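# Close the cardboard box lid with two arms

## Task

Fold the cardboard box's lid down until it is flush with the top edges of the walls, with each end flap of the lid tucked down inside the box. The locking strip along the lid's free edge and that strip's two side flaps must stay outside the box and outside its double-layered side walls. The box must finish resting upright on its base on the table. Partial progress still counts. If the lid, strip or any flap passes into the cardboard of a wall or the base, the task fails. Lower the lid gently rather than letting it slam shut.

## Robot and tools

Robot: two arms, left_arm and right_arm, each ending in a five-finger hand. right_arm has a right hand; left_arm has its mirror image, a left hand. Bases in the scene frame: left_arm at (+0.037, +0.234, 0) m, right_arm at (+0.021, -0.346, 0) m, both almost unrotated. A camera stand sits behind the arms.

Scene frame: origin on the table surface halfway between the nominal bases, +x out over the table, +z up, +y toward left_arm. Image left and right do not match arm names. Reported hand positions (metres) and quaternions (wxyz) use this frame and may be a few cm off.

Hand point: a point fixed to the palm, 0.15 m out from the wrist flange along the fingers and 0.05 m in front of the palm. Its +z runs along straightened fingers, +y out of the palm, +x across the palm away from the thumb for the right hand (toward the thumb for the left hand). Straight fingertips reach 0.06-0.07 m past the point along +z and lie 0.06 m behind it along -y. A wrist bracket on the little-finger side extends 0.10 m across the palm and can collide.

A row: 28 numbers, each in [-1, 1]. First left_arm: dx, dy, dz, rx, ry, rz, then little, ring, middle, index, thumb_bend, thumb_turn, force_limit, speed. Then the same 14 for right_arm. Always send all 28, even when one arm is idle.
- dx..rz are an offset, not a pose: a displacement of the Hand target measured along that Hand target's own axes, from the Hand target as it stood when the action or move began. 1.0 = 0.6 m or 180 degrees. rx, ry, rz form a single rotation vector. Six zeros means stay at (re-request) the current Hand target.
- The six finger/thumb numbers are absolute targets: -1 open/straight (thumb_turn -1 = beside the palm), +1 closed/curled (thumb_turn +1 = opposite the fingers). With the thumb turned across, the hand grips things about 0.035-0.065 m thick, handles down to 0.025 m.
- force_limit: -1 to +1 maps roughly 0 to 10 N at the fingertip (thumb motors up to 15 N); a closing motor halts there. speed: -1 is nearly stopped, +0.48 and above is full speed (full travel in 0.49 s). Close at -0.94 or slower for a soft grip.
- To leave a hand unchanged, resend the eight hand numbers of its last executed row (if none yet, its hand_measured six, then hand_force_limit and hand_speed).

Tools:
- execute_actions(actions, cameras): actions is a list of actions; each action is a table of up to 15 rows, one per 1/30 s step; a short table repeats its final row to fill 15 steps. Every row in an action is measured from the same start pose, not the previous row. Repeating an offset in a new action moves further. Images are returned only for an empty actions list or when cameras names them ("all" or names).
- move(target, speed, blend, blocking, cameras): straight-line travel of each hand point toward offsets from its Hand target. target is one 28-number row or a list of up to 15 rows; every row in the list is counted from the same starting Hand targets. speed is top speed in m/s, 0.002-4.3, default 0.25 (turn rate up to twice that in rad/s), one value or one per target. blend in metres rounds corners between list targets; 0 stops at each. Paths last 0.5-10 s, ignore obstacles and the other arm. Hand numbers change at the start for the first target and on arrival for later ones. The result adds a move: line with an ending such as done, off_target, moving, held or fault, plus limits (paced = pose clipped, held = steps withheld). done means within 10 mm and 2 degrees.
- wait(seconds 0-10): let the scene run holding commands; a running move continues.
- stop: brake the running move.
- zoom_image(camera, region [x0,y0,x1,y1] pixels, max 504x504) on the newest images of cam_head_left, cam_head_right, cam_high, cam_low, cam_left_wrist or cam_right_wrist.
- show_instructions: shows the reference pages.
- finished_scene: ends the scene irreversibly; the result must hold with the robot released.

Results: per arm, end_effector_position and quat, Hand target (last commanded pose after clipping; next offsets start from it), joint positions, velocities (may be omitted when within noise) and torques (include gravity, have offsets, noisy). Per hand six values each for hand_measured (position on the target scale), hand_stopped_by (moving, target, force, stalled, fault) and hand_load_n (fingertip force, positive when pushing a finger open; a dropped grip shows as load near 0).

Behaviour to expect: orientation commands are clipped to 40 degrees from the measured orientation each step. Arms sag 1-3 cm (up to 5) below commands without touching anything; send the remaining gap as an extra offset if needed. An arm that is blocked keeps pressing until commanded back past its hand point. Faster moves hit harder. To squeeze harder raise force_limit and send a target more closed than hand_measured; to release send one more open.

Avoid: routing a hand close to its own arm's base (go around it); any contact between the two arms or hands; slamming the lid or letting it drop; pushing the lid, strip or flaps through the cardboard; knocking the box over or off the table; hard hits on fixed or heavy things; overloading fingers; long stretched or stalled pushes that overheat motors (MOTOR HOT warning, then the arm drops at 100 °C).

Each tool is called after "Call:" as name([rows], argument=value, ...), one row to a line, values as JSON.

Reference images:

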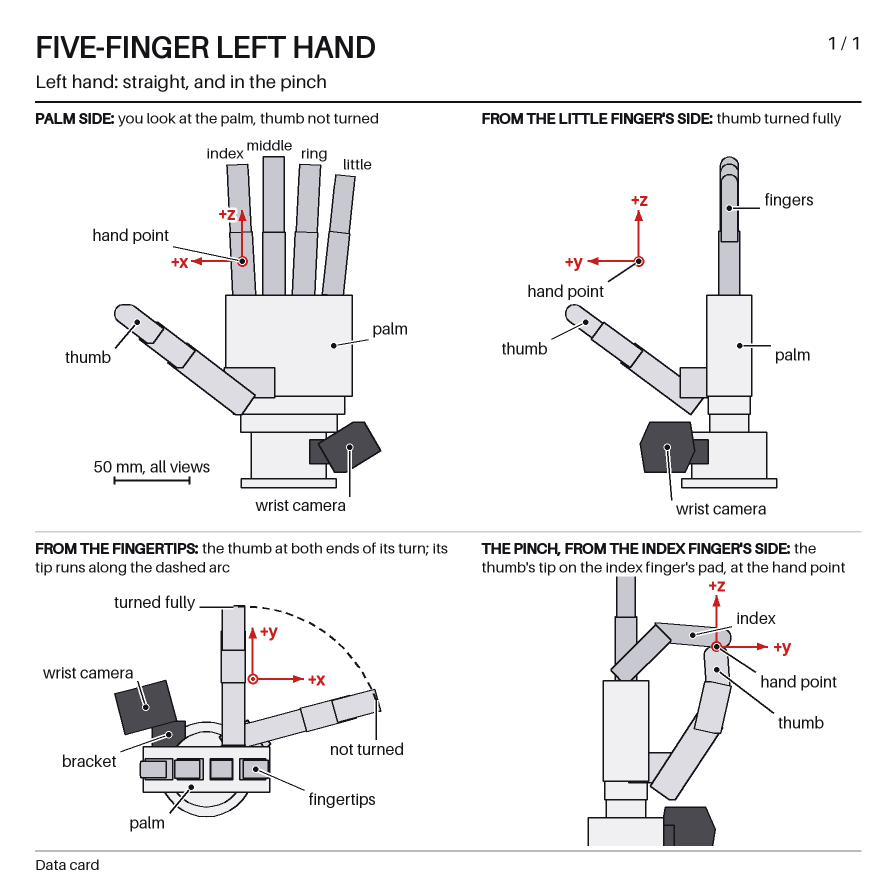

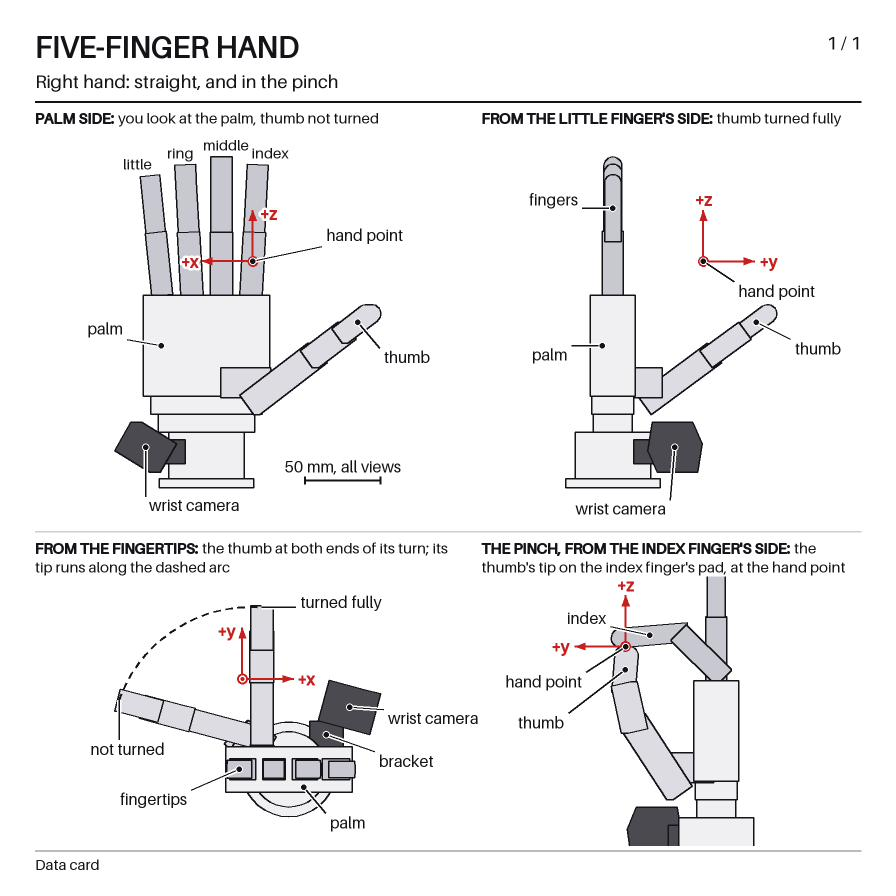

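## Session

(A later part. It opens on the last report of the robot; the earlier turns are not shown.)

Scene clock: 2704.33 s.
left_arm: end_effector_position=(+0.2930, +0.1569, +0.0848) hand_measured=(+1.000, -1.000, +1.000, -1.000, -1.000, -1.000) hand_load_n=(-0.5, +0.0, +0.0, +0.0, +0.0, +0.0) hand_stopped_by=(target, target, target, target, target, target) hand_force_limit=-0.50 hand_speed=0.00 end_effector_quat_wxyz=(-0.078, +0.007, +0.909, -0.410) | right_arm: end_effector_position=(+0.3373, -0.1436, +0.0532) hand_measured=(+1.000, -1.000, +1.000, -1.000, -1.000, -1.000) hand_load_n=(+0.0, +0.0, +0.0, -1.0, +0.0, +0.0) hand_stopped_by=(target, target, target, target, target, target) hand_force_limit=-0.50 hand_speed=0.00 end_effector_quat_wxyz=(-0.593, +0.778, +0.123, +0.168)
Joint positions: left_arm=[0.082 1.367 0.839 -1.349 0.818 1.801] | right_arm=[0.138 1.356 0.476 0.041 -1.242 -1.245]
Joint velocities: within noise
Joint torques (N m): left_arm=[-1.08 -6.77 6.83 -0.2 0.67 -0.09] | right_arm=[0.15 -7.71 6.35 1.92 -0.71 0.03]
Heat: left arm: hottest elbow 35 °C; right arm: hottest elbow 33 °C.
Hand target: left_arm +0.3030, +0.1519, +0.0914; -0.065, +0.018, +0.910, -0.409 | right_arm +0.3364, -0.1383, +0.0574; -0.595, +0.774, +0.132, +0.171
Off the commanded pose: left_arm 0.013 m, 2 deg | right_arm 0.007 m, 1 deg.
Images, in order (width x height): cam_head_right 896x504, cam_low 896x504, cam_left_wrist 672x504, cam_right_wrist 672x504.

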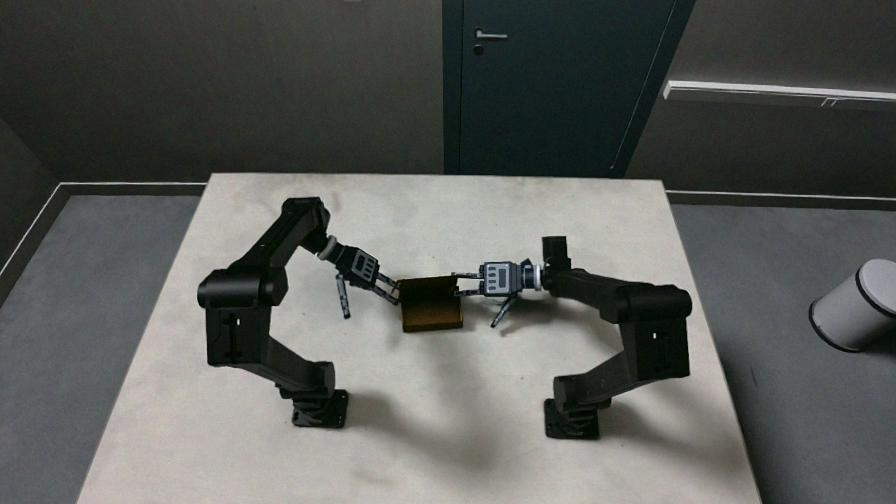

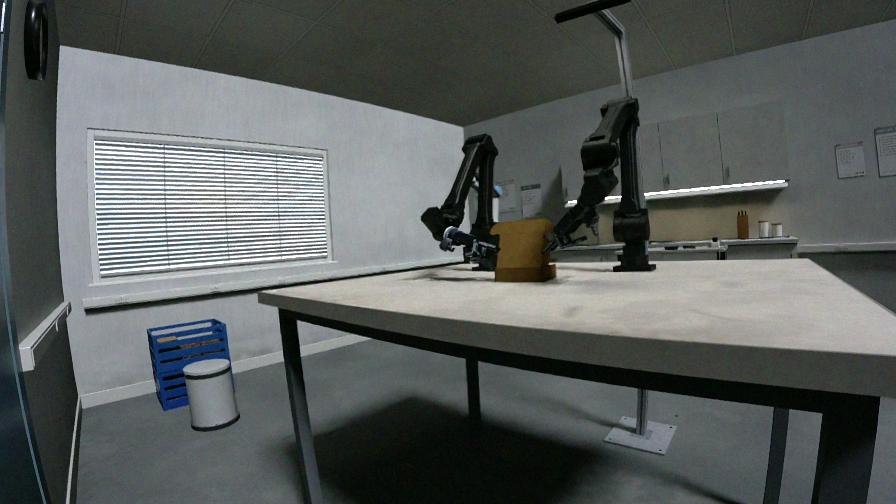

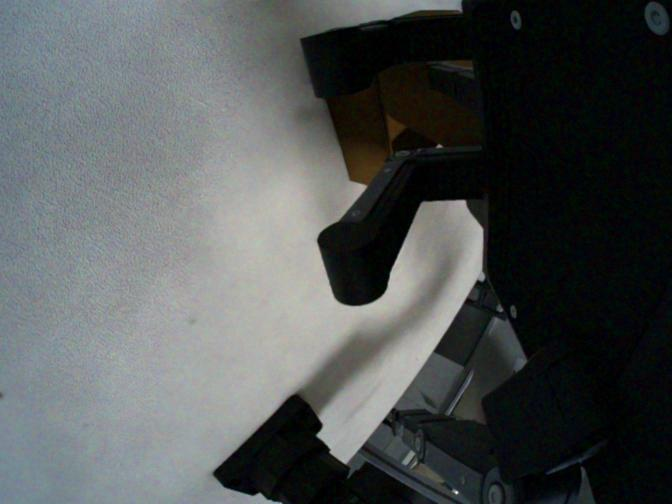

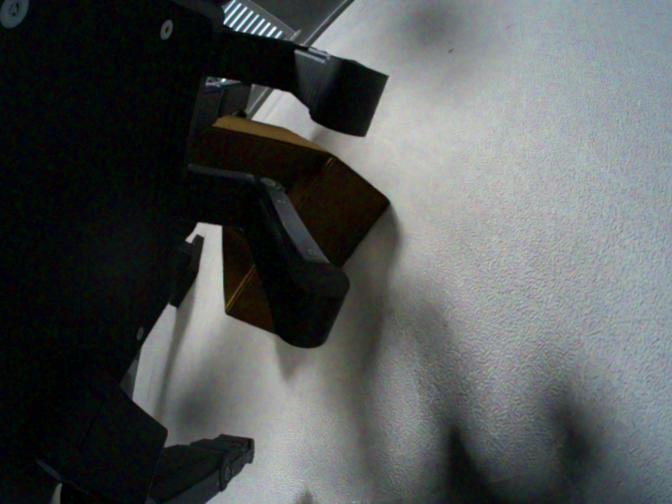

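Call:
move(target=[0,0,0,0,0,0,1,1,1,-1,-1,-1,-0.5,0,0,0,0,0,0,0,1,-1,1,-1,-1,-1,-0.5,0], speed=0.04, cameras=["cam_head_left","cam_high","cam_head_right"])

Call:
zoom_image(camera="cam_head_left", region=[375, 260, 485, 342])

Call:
zoom_image(camera="cam_head_right", region=[370, 250, 480, 332])

Scene clock: 2755.83 s.
left_arm: end_effector_position=(+0.2930, +0.1558, +0.0846) hand_measured=(+1.000, +1.000, +1.000, -1.000, -1.000, -1.000) hand_load_n=(+0.0, +0.0, +0.0, -0.5, +0.0, +0.0) hand_stopped_by=(target, target, target, target, target, target) hand_force_limit=-0.50 hand_speed=0.00 end_effector_quat_wxyz=(-0.078, +0.009, +0.909, -0.410) | right_arm: end_effector_position=(+0.3371, -0.1428, +0.0534) hand_measured=(+1.000, -1.000, +1.000, -1.000, -1.000, -1.000) hand_load_n=(+0.0, +0.0, +0.0, -0.5, +0.0, +0.0) hand_stopped_by=(target, target, target, target, target, target) hand_force_limit=-0.50 hand_speed=0.00 end_effector_quat_wxyz=(-0.593, +0.778, +0.124, +0.168)
Joint positions: left_arm=[0.078 1.367 0.839 -1.347 0.818 1.8] | right_arm=[0.141 1.356 0.476 0.043 -1.242 -1.244]
Joint torques (N m): left_arm=[-0.79 -6.83 6.93 -0.27 0.64 -0.08] | right_arm=[0.03 -7.59 6.37 1.87 -0.72 0.01]
Heat: left arm: hottest elbow 34 °C; right arm: hottest elbow 33 °C.
Hand target: left_arm +0.3029, +0.1519, +0.0914; -0.066, +0.018, +0.910, -0.409 | right_arm +0.3363, -0.1382, +0.0574; -0.595, +0.774, +0.132, +0.171
Off the commanded pose: left_arm 0.013 m, 2 deg | right_arm 0.006 m, 1 deg.
move: off_target (left_arm)
Images, in order (width x height): cam_head_left 896x504, cam_head_right 896x504, cam_high 896x504.

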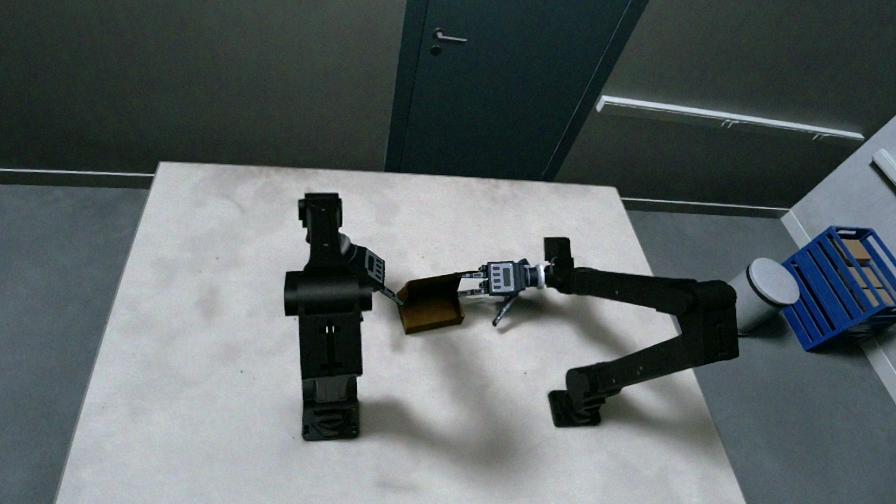

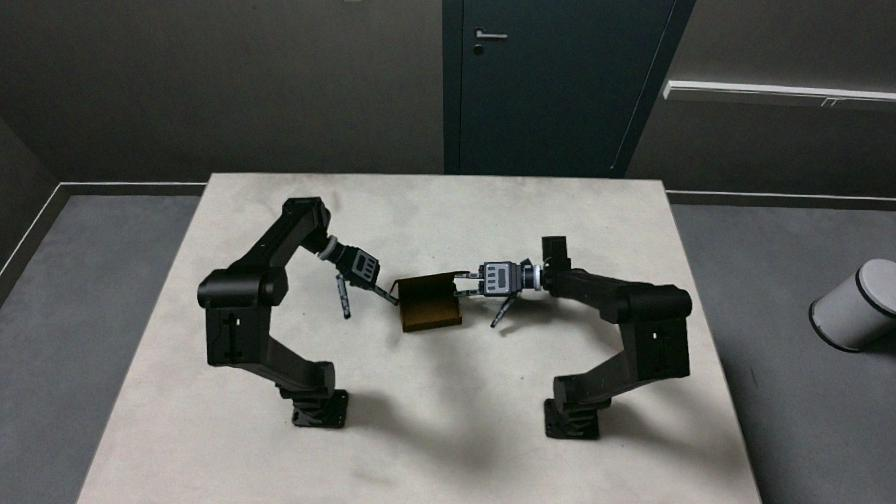

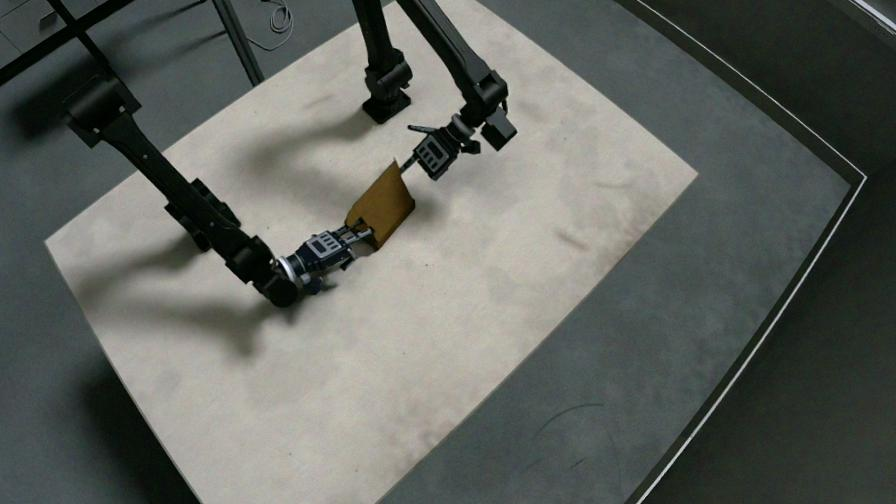

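Scaled by 4.582 from the camera's 896x504 image, which has a finer 1280x720 frame.

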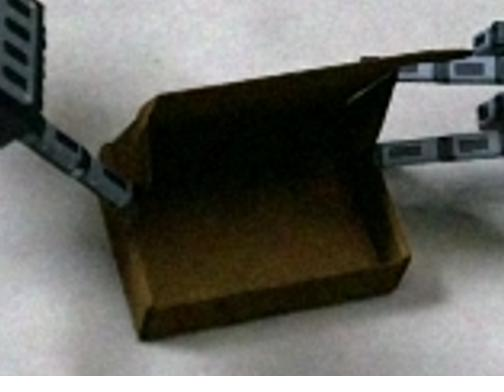

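Scaled by 4.582 from the camera's 896x504 image, which has a finer 1280x720 frame.

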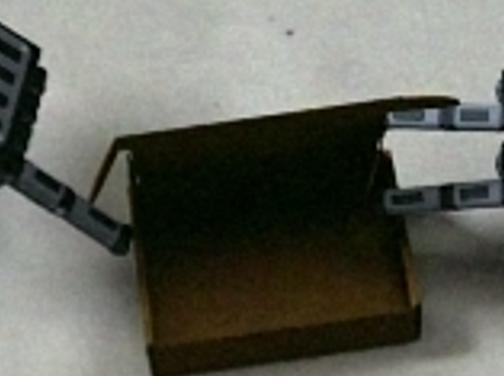

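Call:
move(target=[-0.0178,-0.0104,0.0085,0,0,0,1,1,1,-1,-1,-1,-0.5,0,0,0,0,0,0,0,1,-1,1,-1,-1,-1,-0.5,0], speed=0.04, cameras=["cam_head_left","cam_high","cam_head_right"])

Call:
zoom_image(camera="cam_head_left", region=[375, 260, 485, 342])

Call:
zoom_image(camera="cam_head_right", region=[370, 250, 480, 332])

Call:
zoom_image(camera="cam_high", region=[330, 150, 450, 270])

Scene clock: 2768.10 s.
left_arm: end_effector_position=(+0.2950, +0.1473, +0.0842) hand_measured=(+1.000, +1.000, +1.000, -1.000, -1.000, -1.000) hand_load_n=(+0.0, +0.0, +0.0, -0.5, -0.5, -0.5) hand_stopped_by=(target, target, target, target, target, target) hand_force_limit=-0.50 hand_speed=0.00 end_effector_quat_wxyz=(-0.079, +0.008, +0.909, -0.410) | right_arm: end_effector_position=(+0.3371, -0.1428, +0.0534) hand_measured=(+1.000, -1.000, +1.000, -1.000, -1.000, -1.000) hand_load_n=(+0.0, +0.0, +0.0, -1.0, +0.0, +0.0) hand_stopped_by=(target, target, target, target, target, target) hand_force_limit=-0.50 hand_speed=0.00 end_effector_quat_wxyz=(-0.593, +0.778, +0.124, +0.168)
Joint positions: left_arm=[0.051 1.367 0.839 -1.321 0.826 1.761] | right_arm=[0.141 1.356 0.476 0.043 -1.242 -1.244]
Joint torques (N m): left_arm=[-0.73 -5.54 8.31 -0.18 0.63 -0.1] | right_arm=[0.03 -7.59 6.35 1.89 -0.72 0.02]
Heat: left arm: hottest elbow 34 °C; right arm: hottest elbow 33 °C.
Hand target: left_arm +0.3130, +0.1431, +0.0916; -0.065, +0.018, +0.910, -0.409 | right_arm +0.3364, -0.1382, +0.0574; -0.595, +0.774, +0.132, +0.171
Off the commanded pose: left_arm 0.020 m, 2 deg | right_arm 0.006 m, 1 deg.
move: off_target (left_arm)
Images, in order (width x height): cam_head_left 896x504, cam_head_right 896x504, cam_high 896x504.

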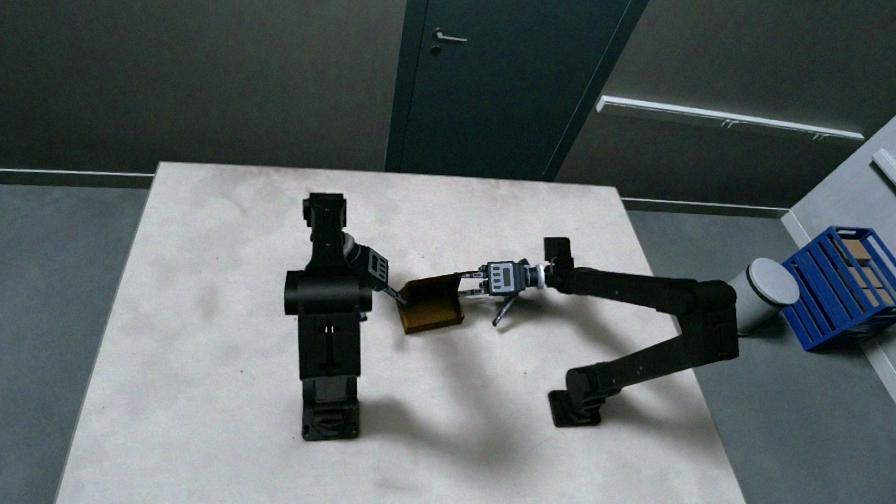

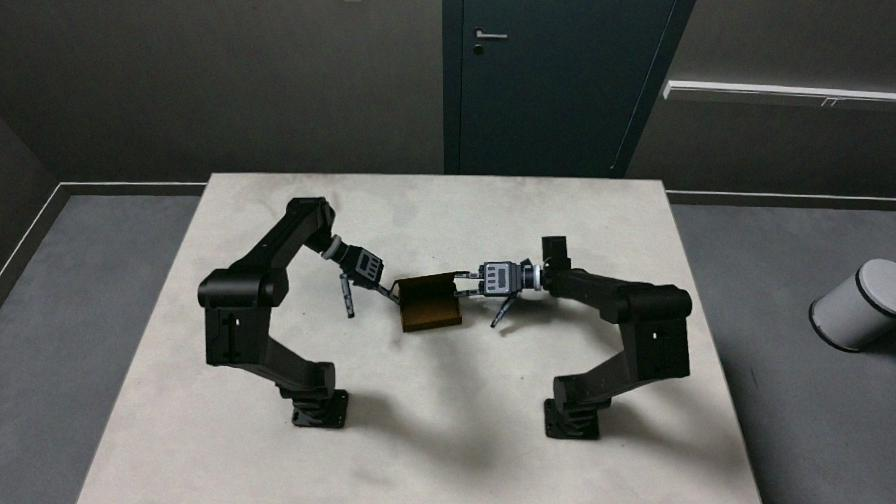

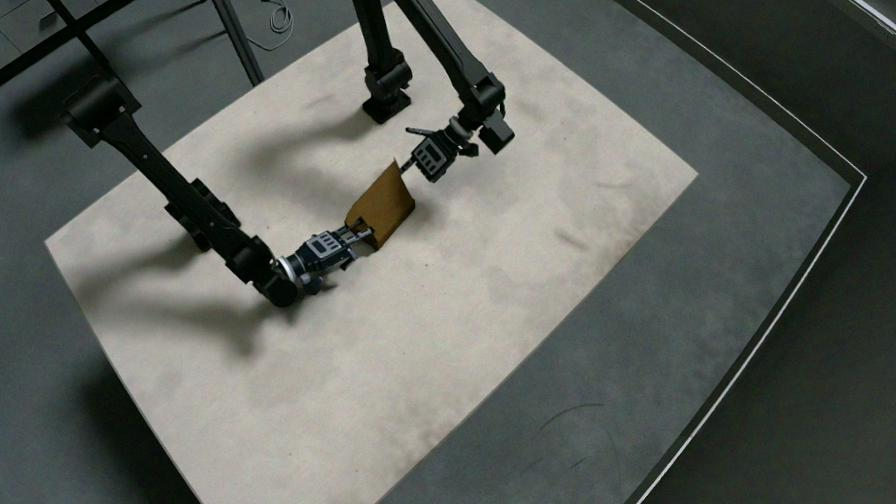

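Scaled by 4.582 from the camera's 896x504 image, which has a finer 1280x720 frame.

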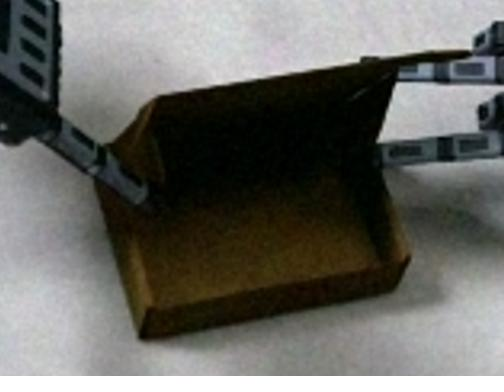

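Scaled by 4.582 from the camera's 896x504 image, which has a finer 1280x720 frame.

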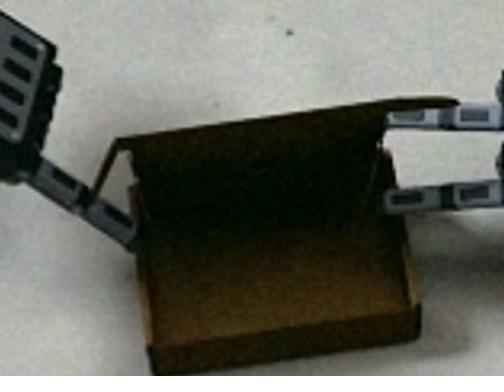

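Scaled by 4.200 from the camera's 896x504 image, which has a finer 1280x720 frame.

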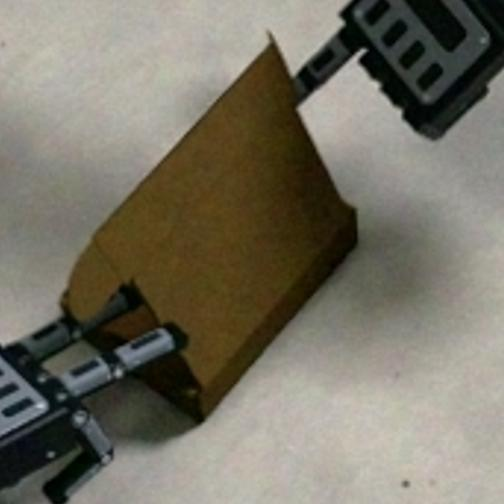

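Call:
move(target=[0.0348,0.0115,0.0144,0,0,0,1,1,1,-1,-1,-1,-0.5,0,-0.0252,0.0064,0.0017,0,0,0,1,-1,1,-1,-1,-1,-0.5,0], speed=0.04, cameras=["cam_head_left","cam_high","cam_head_right"])

Call:
zoom_image(camera="cam_head_left", region=[375, 260, 485, 342])

Call:
zoom_image(camera="cam_head_right", region=[370, 250, 480, 332])

Call:
zoom_image(camera="cam_high", region=[330, 150, 450, 270])

Scene clock: 2830.97 s.
left_arm: end_effector_position=(+0.2884, +0.1469, +0.0789) hand_measured=(+1.000, +1.000, +1.000, -1.000, -1.000, -1.000) hand_load_n=(+0.0, +0.0, +0.0, -1.0, +0.0, +0.0) hand_stopped_by=(target, target, target, target, target, target) hand_force_limit=-0.50 hand_speed=0.00 end_effector_quat_wxyz=(-0.074, +0.010, +0.909, -0.410) | right_arm: end_effector_position=(+0.3274, -0.1425, +0.0459) hand_measured=(+1.000, -1.000, +1.000, -1.000, -1.000, -1.000) hand_load_n=(+0.0, +0.0, +0.0, -0.5, +0.0, +0.0) hand_stopped_by=(target, target, target, target, target, target) hand_force_limit=-0.50 hand_speed=0.00 end_effector_quat_wxyz=(-0.594, +0.776, +0.127, +0.171)
Joint positions: left_arm=[0.051 1.35 0.809 -1.298 0.826 1.761] | right_arm=[0.144 1.356 0.438 0.099 -1.242 -1.234]
Joint torques (N m): left_arm=[-0.56 -7.18 5.42 -0.14 0.61 -0.07] | right_arm=[0.21 -7.18 5.74 1.81 -0.57 0.04]
Heat: left arm: hottest elbow 36 °C; right arm: hottest elbow 33 °C.
Hand target: left_arm +0.2911, +0.1430, +0.0829; -0.065, +0.018, +0.910, -0.409 | right_arm +0.3244, -0.1383, +0.0474; -0.595, +0.774, +0.132, +0.171
Off the commanded pose: left_arm 0.006 m, 1 deg | right_arm 0.005 m, 1 deg.
move: done
Images, in order (width x height): cam_head_left 896x504, cam_head_right 896x504, cam_high 896x504.

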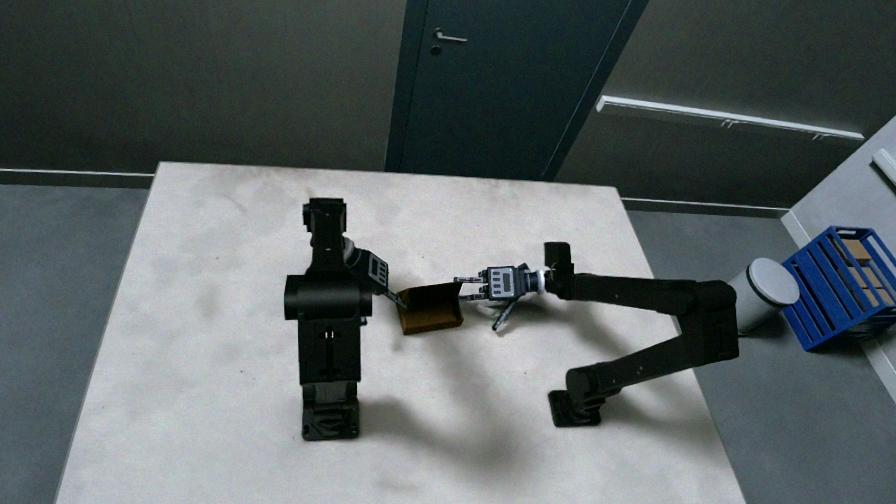

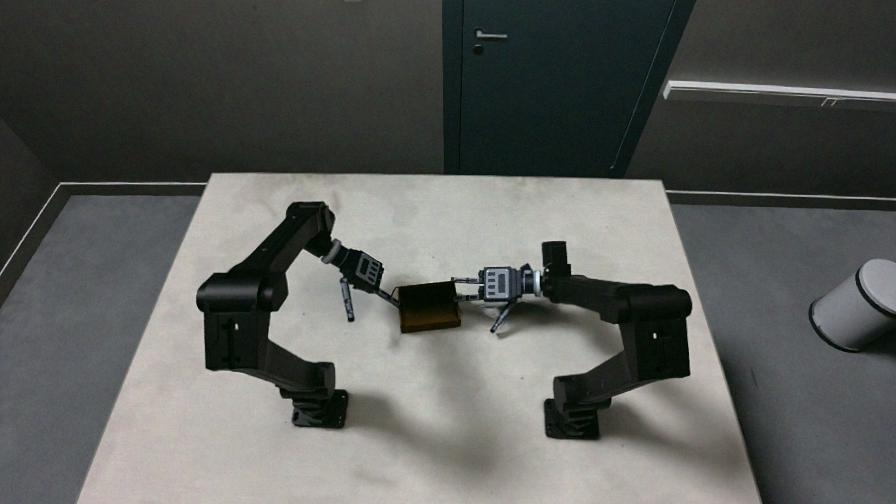

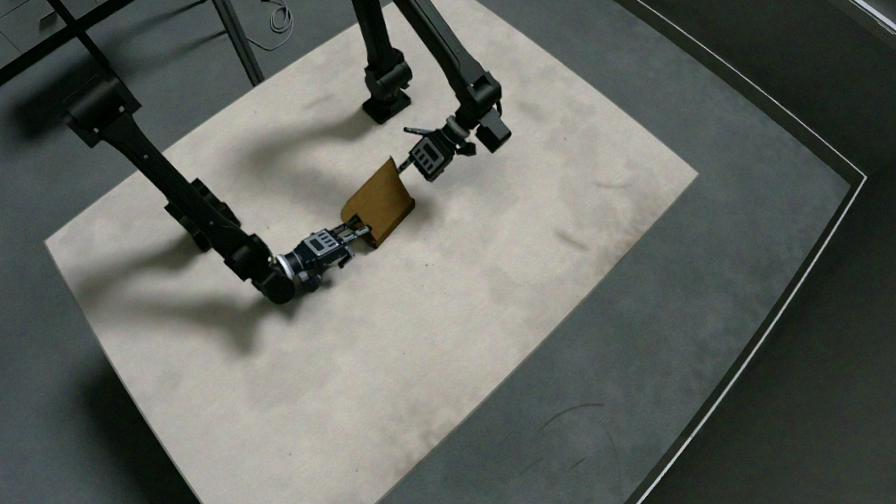

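Scaled by 4.582 from the camera's 896x504 image, which has a finer 1280x720 frame.

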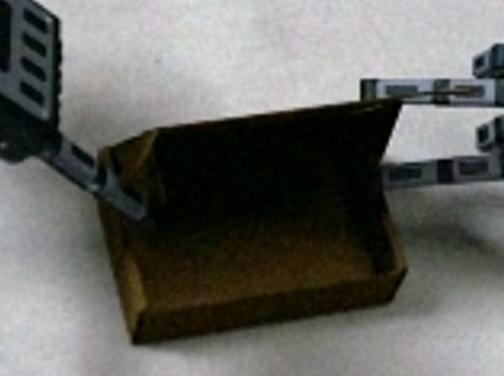

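Scaled by 4.582 from the camera's 896x504 image, which has a finer 1280x720 frame.

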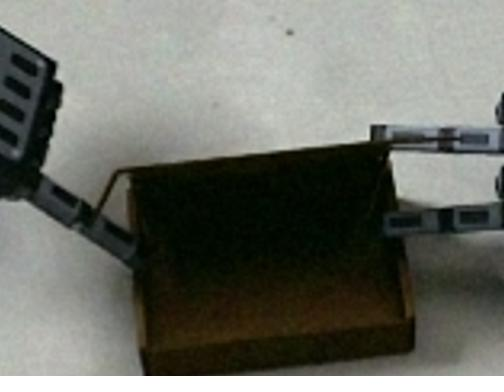

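Scaled by 4.200 from the camera's 896x504 image, which has a finer 1280x720 frame.

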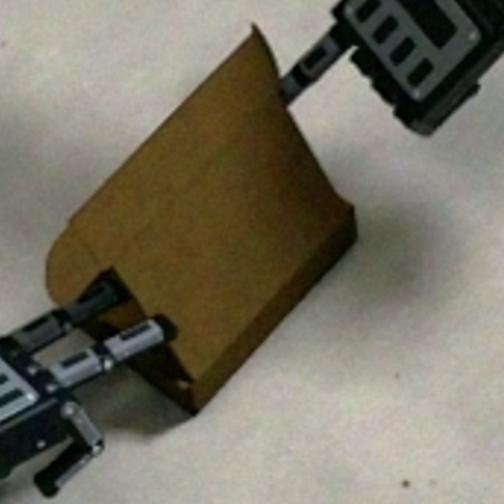

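Call:
move(target=[-0.0028,0.0199,0.0175,0,0,0,1,1,1,-1,-1,-1,-0.5,0,-0.0242,0.0158,0.0042,0,0,0,1,-1,1,-1,-1,-1,-0.5,0], speed=0.04, cameras=["cam_head_left","cam_high","cam_head_right"])

Call:
zoom_image(camera="cam_head_left", region=[375, 260, 485, 342])

Call:
zoom_image(camera="cam_head_right", region=[370, 250, 480, 332])

Call:
zoom_image(camera="cam_high", region=[330, 150, 450, 270])

Scene clock: 2863.60 s.
left_arm: end_effector_position=(+0.2895, +0.1470, +0.0689) hand_measured=(+1.000, +1.000, +1.000, -1.000, -1.000, -1.000) hand_load_n=(+0.0, +0.0, +0.0, -0.5, +0.0, -0.5) hand_stopped_by=(target, target, target, target, target, target) hand_force_limit=-0.50 hand_speed=0.00 end_effector_quat_wxyz=(-0.063, +0.015, +0.910, -0.409) | right_arm: end_effector_position=(+0.3207, -0.1423, +0.0392) hand_measured=(+1.000, -1.000, +1.000, -1.000, -1.000, -1.000) hand_load_n=(+0.0, +0.5, +0.0, -0.5, +0.0, +0.0) hand_stopped_by=(target, target, target, target, target, target) hand_force_limit=-0.50 hand_speed=0.00 end_effector_quat_wxyz=(-0.594, +0.772, +0.135, +0.182)
Joint positions: left_arm=[0.051 1.35 0.784 -1.248 0.826 1.761] | right_arm=[0.147 1.36 0.4 0.175 -1.24 -1.228]
Joint torques (N m): left_arm=[-0.85 -5.19 5.57 -0.02 0.63 -0.07] | right_arm=[0.21 -4.42 5.38 1.73 -0.49 0.03]
Heat: left arm: hottest elbow 34 °C; right arm: hottest elbow 32 °C.
Hand target: left_arm +0.2910, +0.1430, +0.0669; -0.065, +0.018, +0.910, -0.409 | right_arm +0.3153, -0.1383, +0.0323; -0.595, +0.774, +0.132, +0.171
Off the commanded pose: left_arm 0.005 m, 0 deg | right_arm 0.010 m, 1 deg.
move: done
Images, in order (width x height): cam_head_left 896x504, cam_head_right 896x504, cam_high 896x504.

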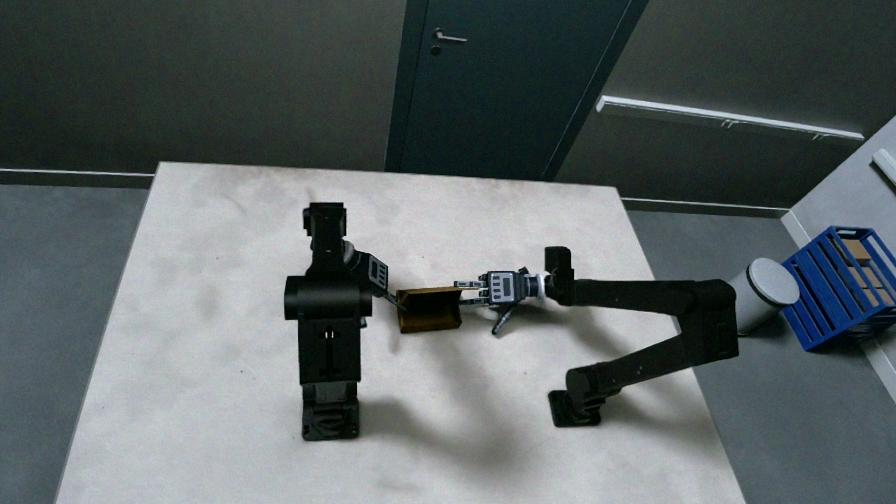

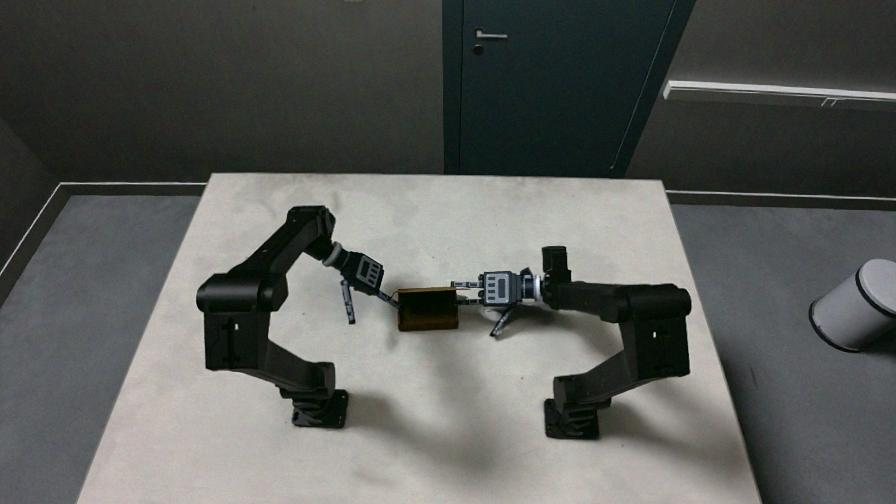

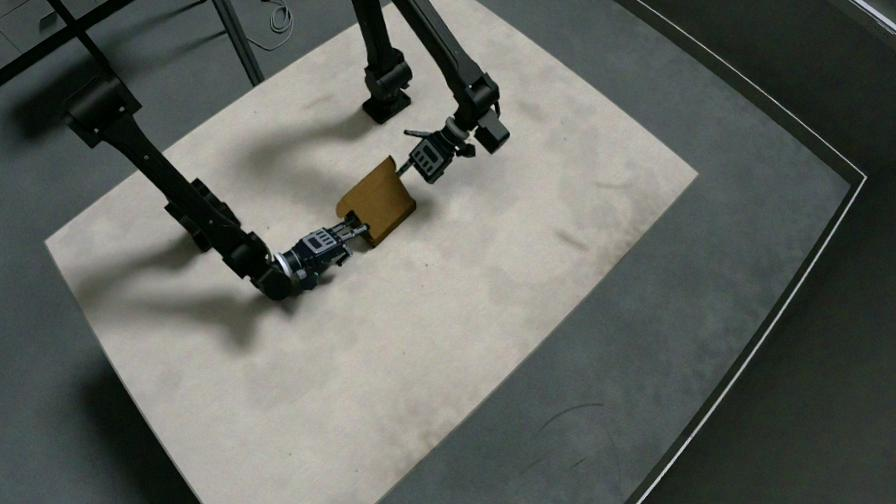

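Scaled by 4.582 from the camera's 896x504 image, which has a finer 1280x720 frame.

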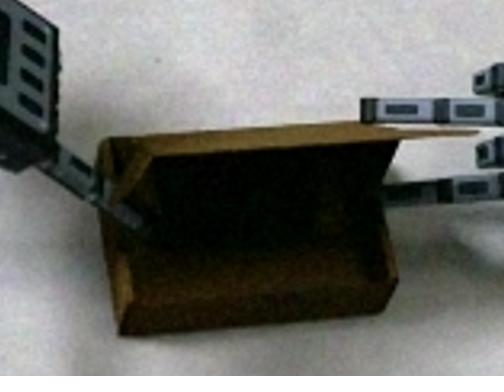

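Scaled by 4.582 from the camera's 896x504 image, which has a finer 1280x720 frame.

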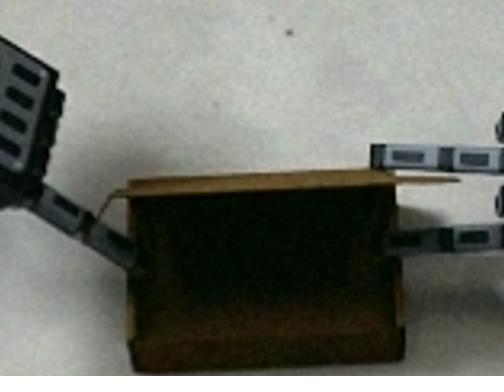

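Scaled by 4.200 from the camera's 896x504 image, which has a finer 1280x720 frame.

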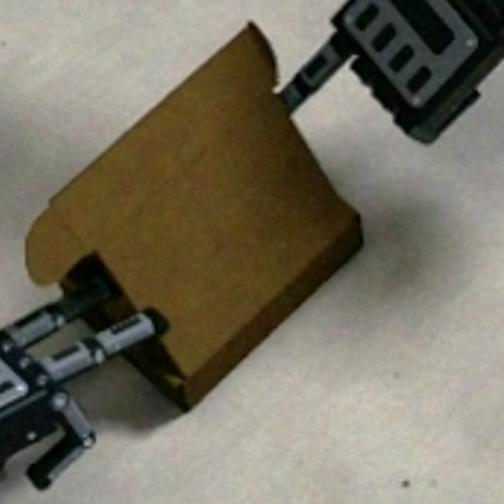

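Call:
execute_actions(actions=[], cameras=["cam_head_left","cam_head_right","cam_left_wrist","cam_right_wrist"])

Call:
zoom_image(camera="cam_left_wrist", region=[310, 10, 490, 200])

Call:
zoom_image(camera="cam_right_wrist", region=[180, 80, 400, 350])

Call:
zoom_image(camera="cam_head_left", region=[390, 275, 430, 315])

Call:
zoom_image(camera="cam_head_right", region=[385, 280, 425, 320])

Call:
zoom_image(camera="cam_head_left", region=[440, 275, 480, 315])

Scene clock: 2895.67 s.
left_arm: end_effector_position=(+0.2895, +0.1470, +0.0689) hand_measured=(+1.000, +1.000, +1.000, -1.000, -1.000, -1.000) hand_load_n=(+0.0, +0.0, +0.0, -0.5, +0.0, -0.5) hand_stopped_by=(target, target, target, target, target, target) hand_force_limit=-0.50 hand_speed=0.00 end_effector_quat_wxyz=(-0.063, +0.015, +0.910, -0.409) | right_arm: end_effector_position=(+0.3207, -0.1423, +0.0392) hand_measured=(+1.000, -1.000, +1.000, -1.000, -1.000, -1.000) hand_load_n=(+0.0, +0.0, +0.0, -1.0, +0.0, +0.0) hand_stopped_by=(target, target, target, target, target, target) hand_force_limit=-0.50 hand_speed=0.00 end_effector_quat_wxyz=(-0.594, +0.772, +0.135, +0.182)
Joint positions: left_arm=[0.051 1.35 0.784 -1.248 0.826 1.761] | right_arm=[0.147 1.36 0.4 0.175 -1.24 -1.228]
Joint velocities: within noise
Joint torques (N m): left_arm=[-0.79 -5.25 5.5 -0.14 0.59 -0.1] | right_arm=[0.09 -4.6 5.39 1.8 -0.49 0.04]
Heat: left arm: hottest elbow 34 °C; right arm: hottest elbow 32 °C.
Hand target: left_arm +0.2910, +0.1430, +0.0669; -0.065, +0.018, +0.910, -0.409 | right_arm +0.3154, -0.1383, +0.0323; -0.595, +0.774, +0.132, +0.171
Off the commanded pose: left_arm 0.005 m, 0 deg | right_arm 0.010 m, 1 deg.
Images, in order (width x height): cam_head_left 896x504, cam_head_right 896x504, cam_left_wrist 672x504, cam_right_wrist 672x504.

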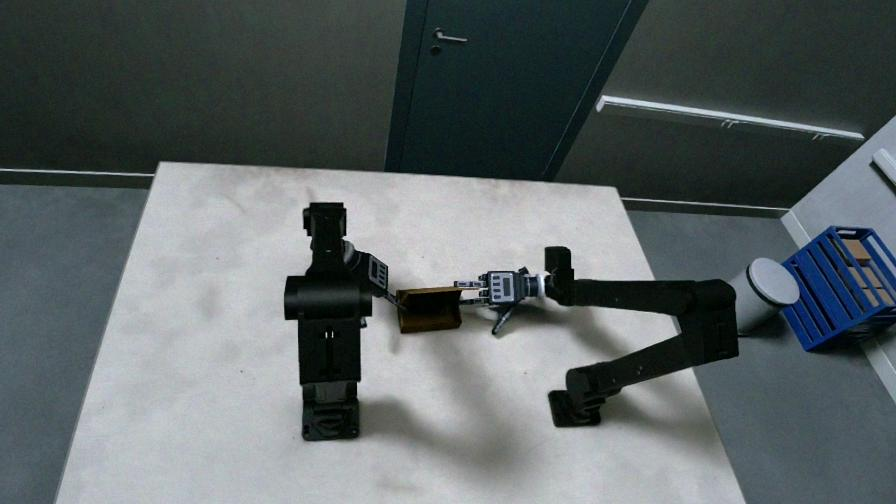

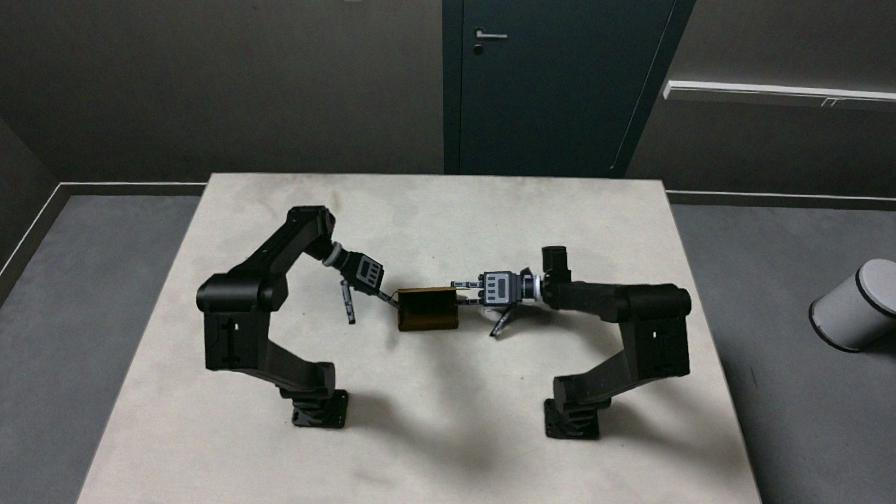

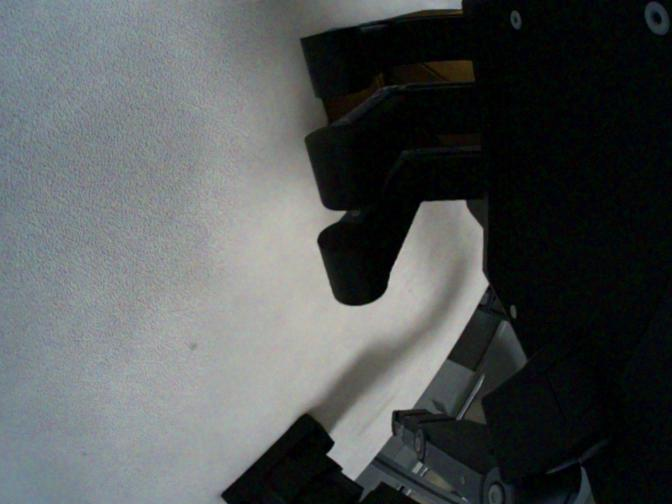

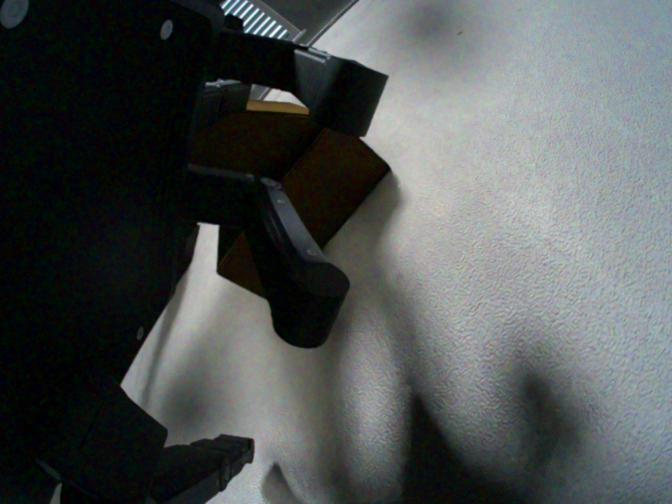

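Scaled by 2.653 from the camera's 672x504 image, which has a finer 960x720 frame.

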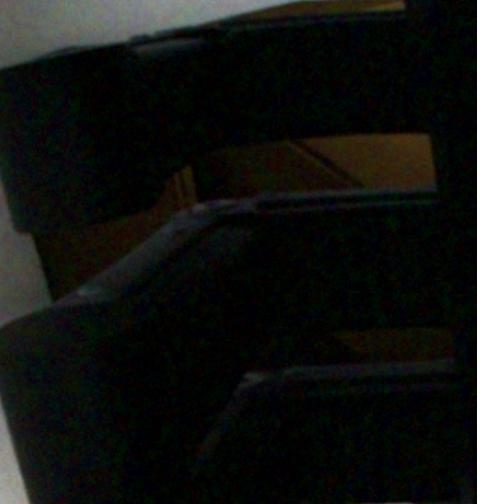

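Scaled by 1.867 from the camera's 672x504 image, which has a finer 960x720 frame.

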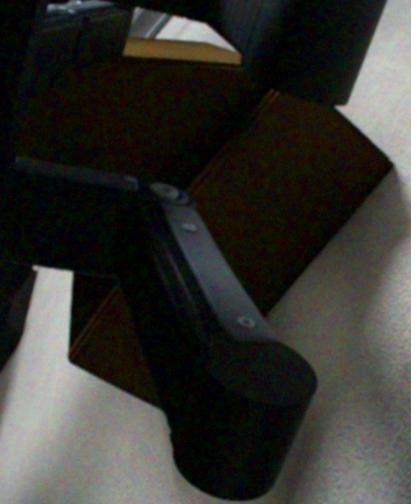

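Scaled by 12.600 from the camera's 896x504 image, which has a finer 1280x720 frame.

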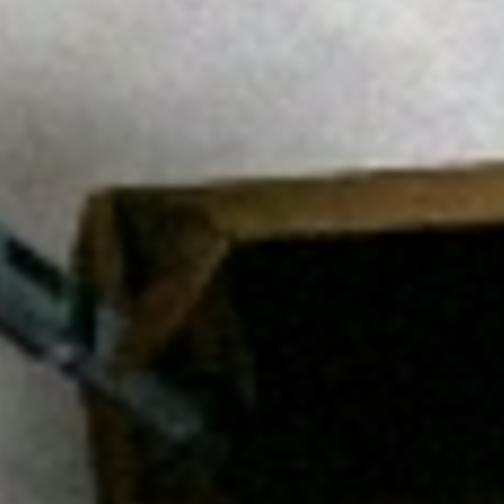

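Scaled by 12.600 from the camera's 896x504 image, which has a finer 1280x720 frame.

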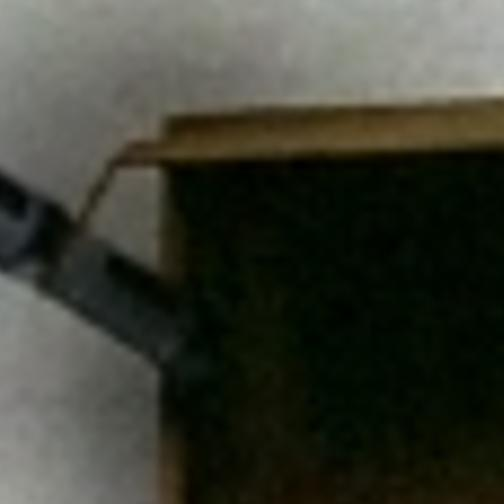

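Scaled by 12.600 from the camera's 896x504 image, which has a finer 1280x720 frame.

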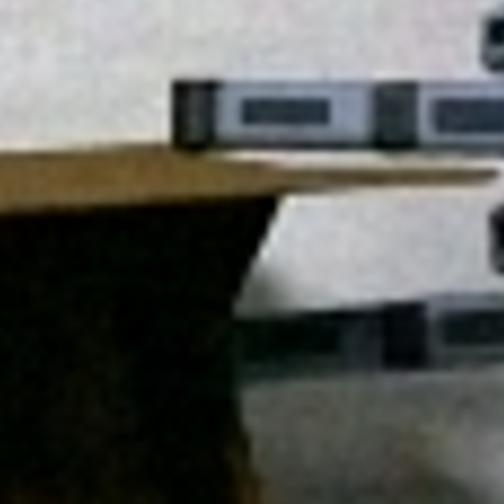

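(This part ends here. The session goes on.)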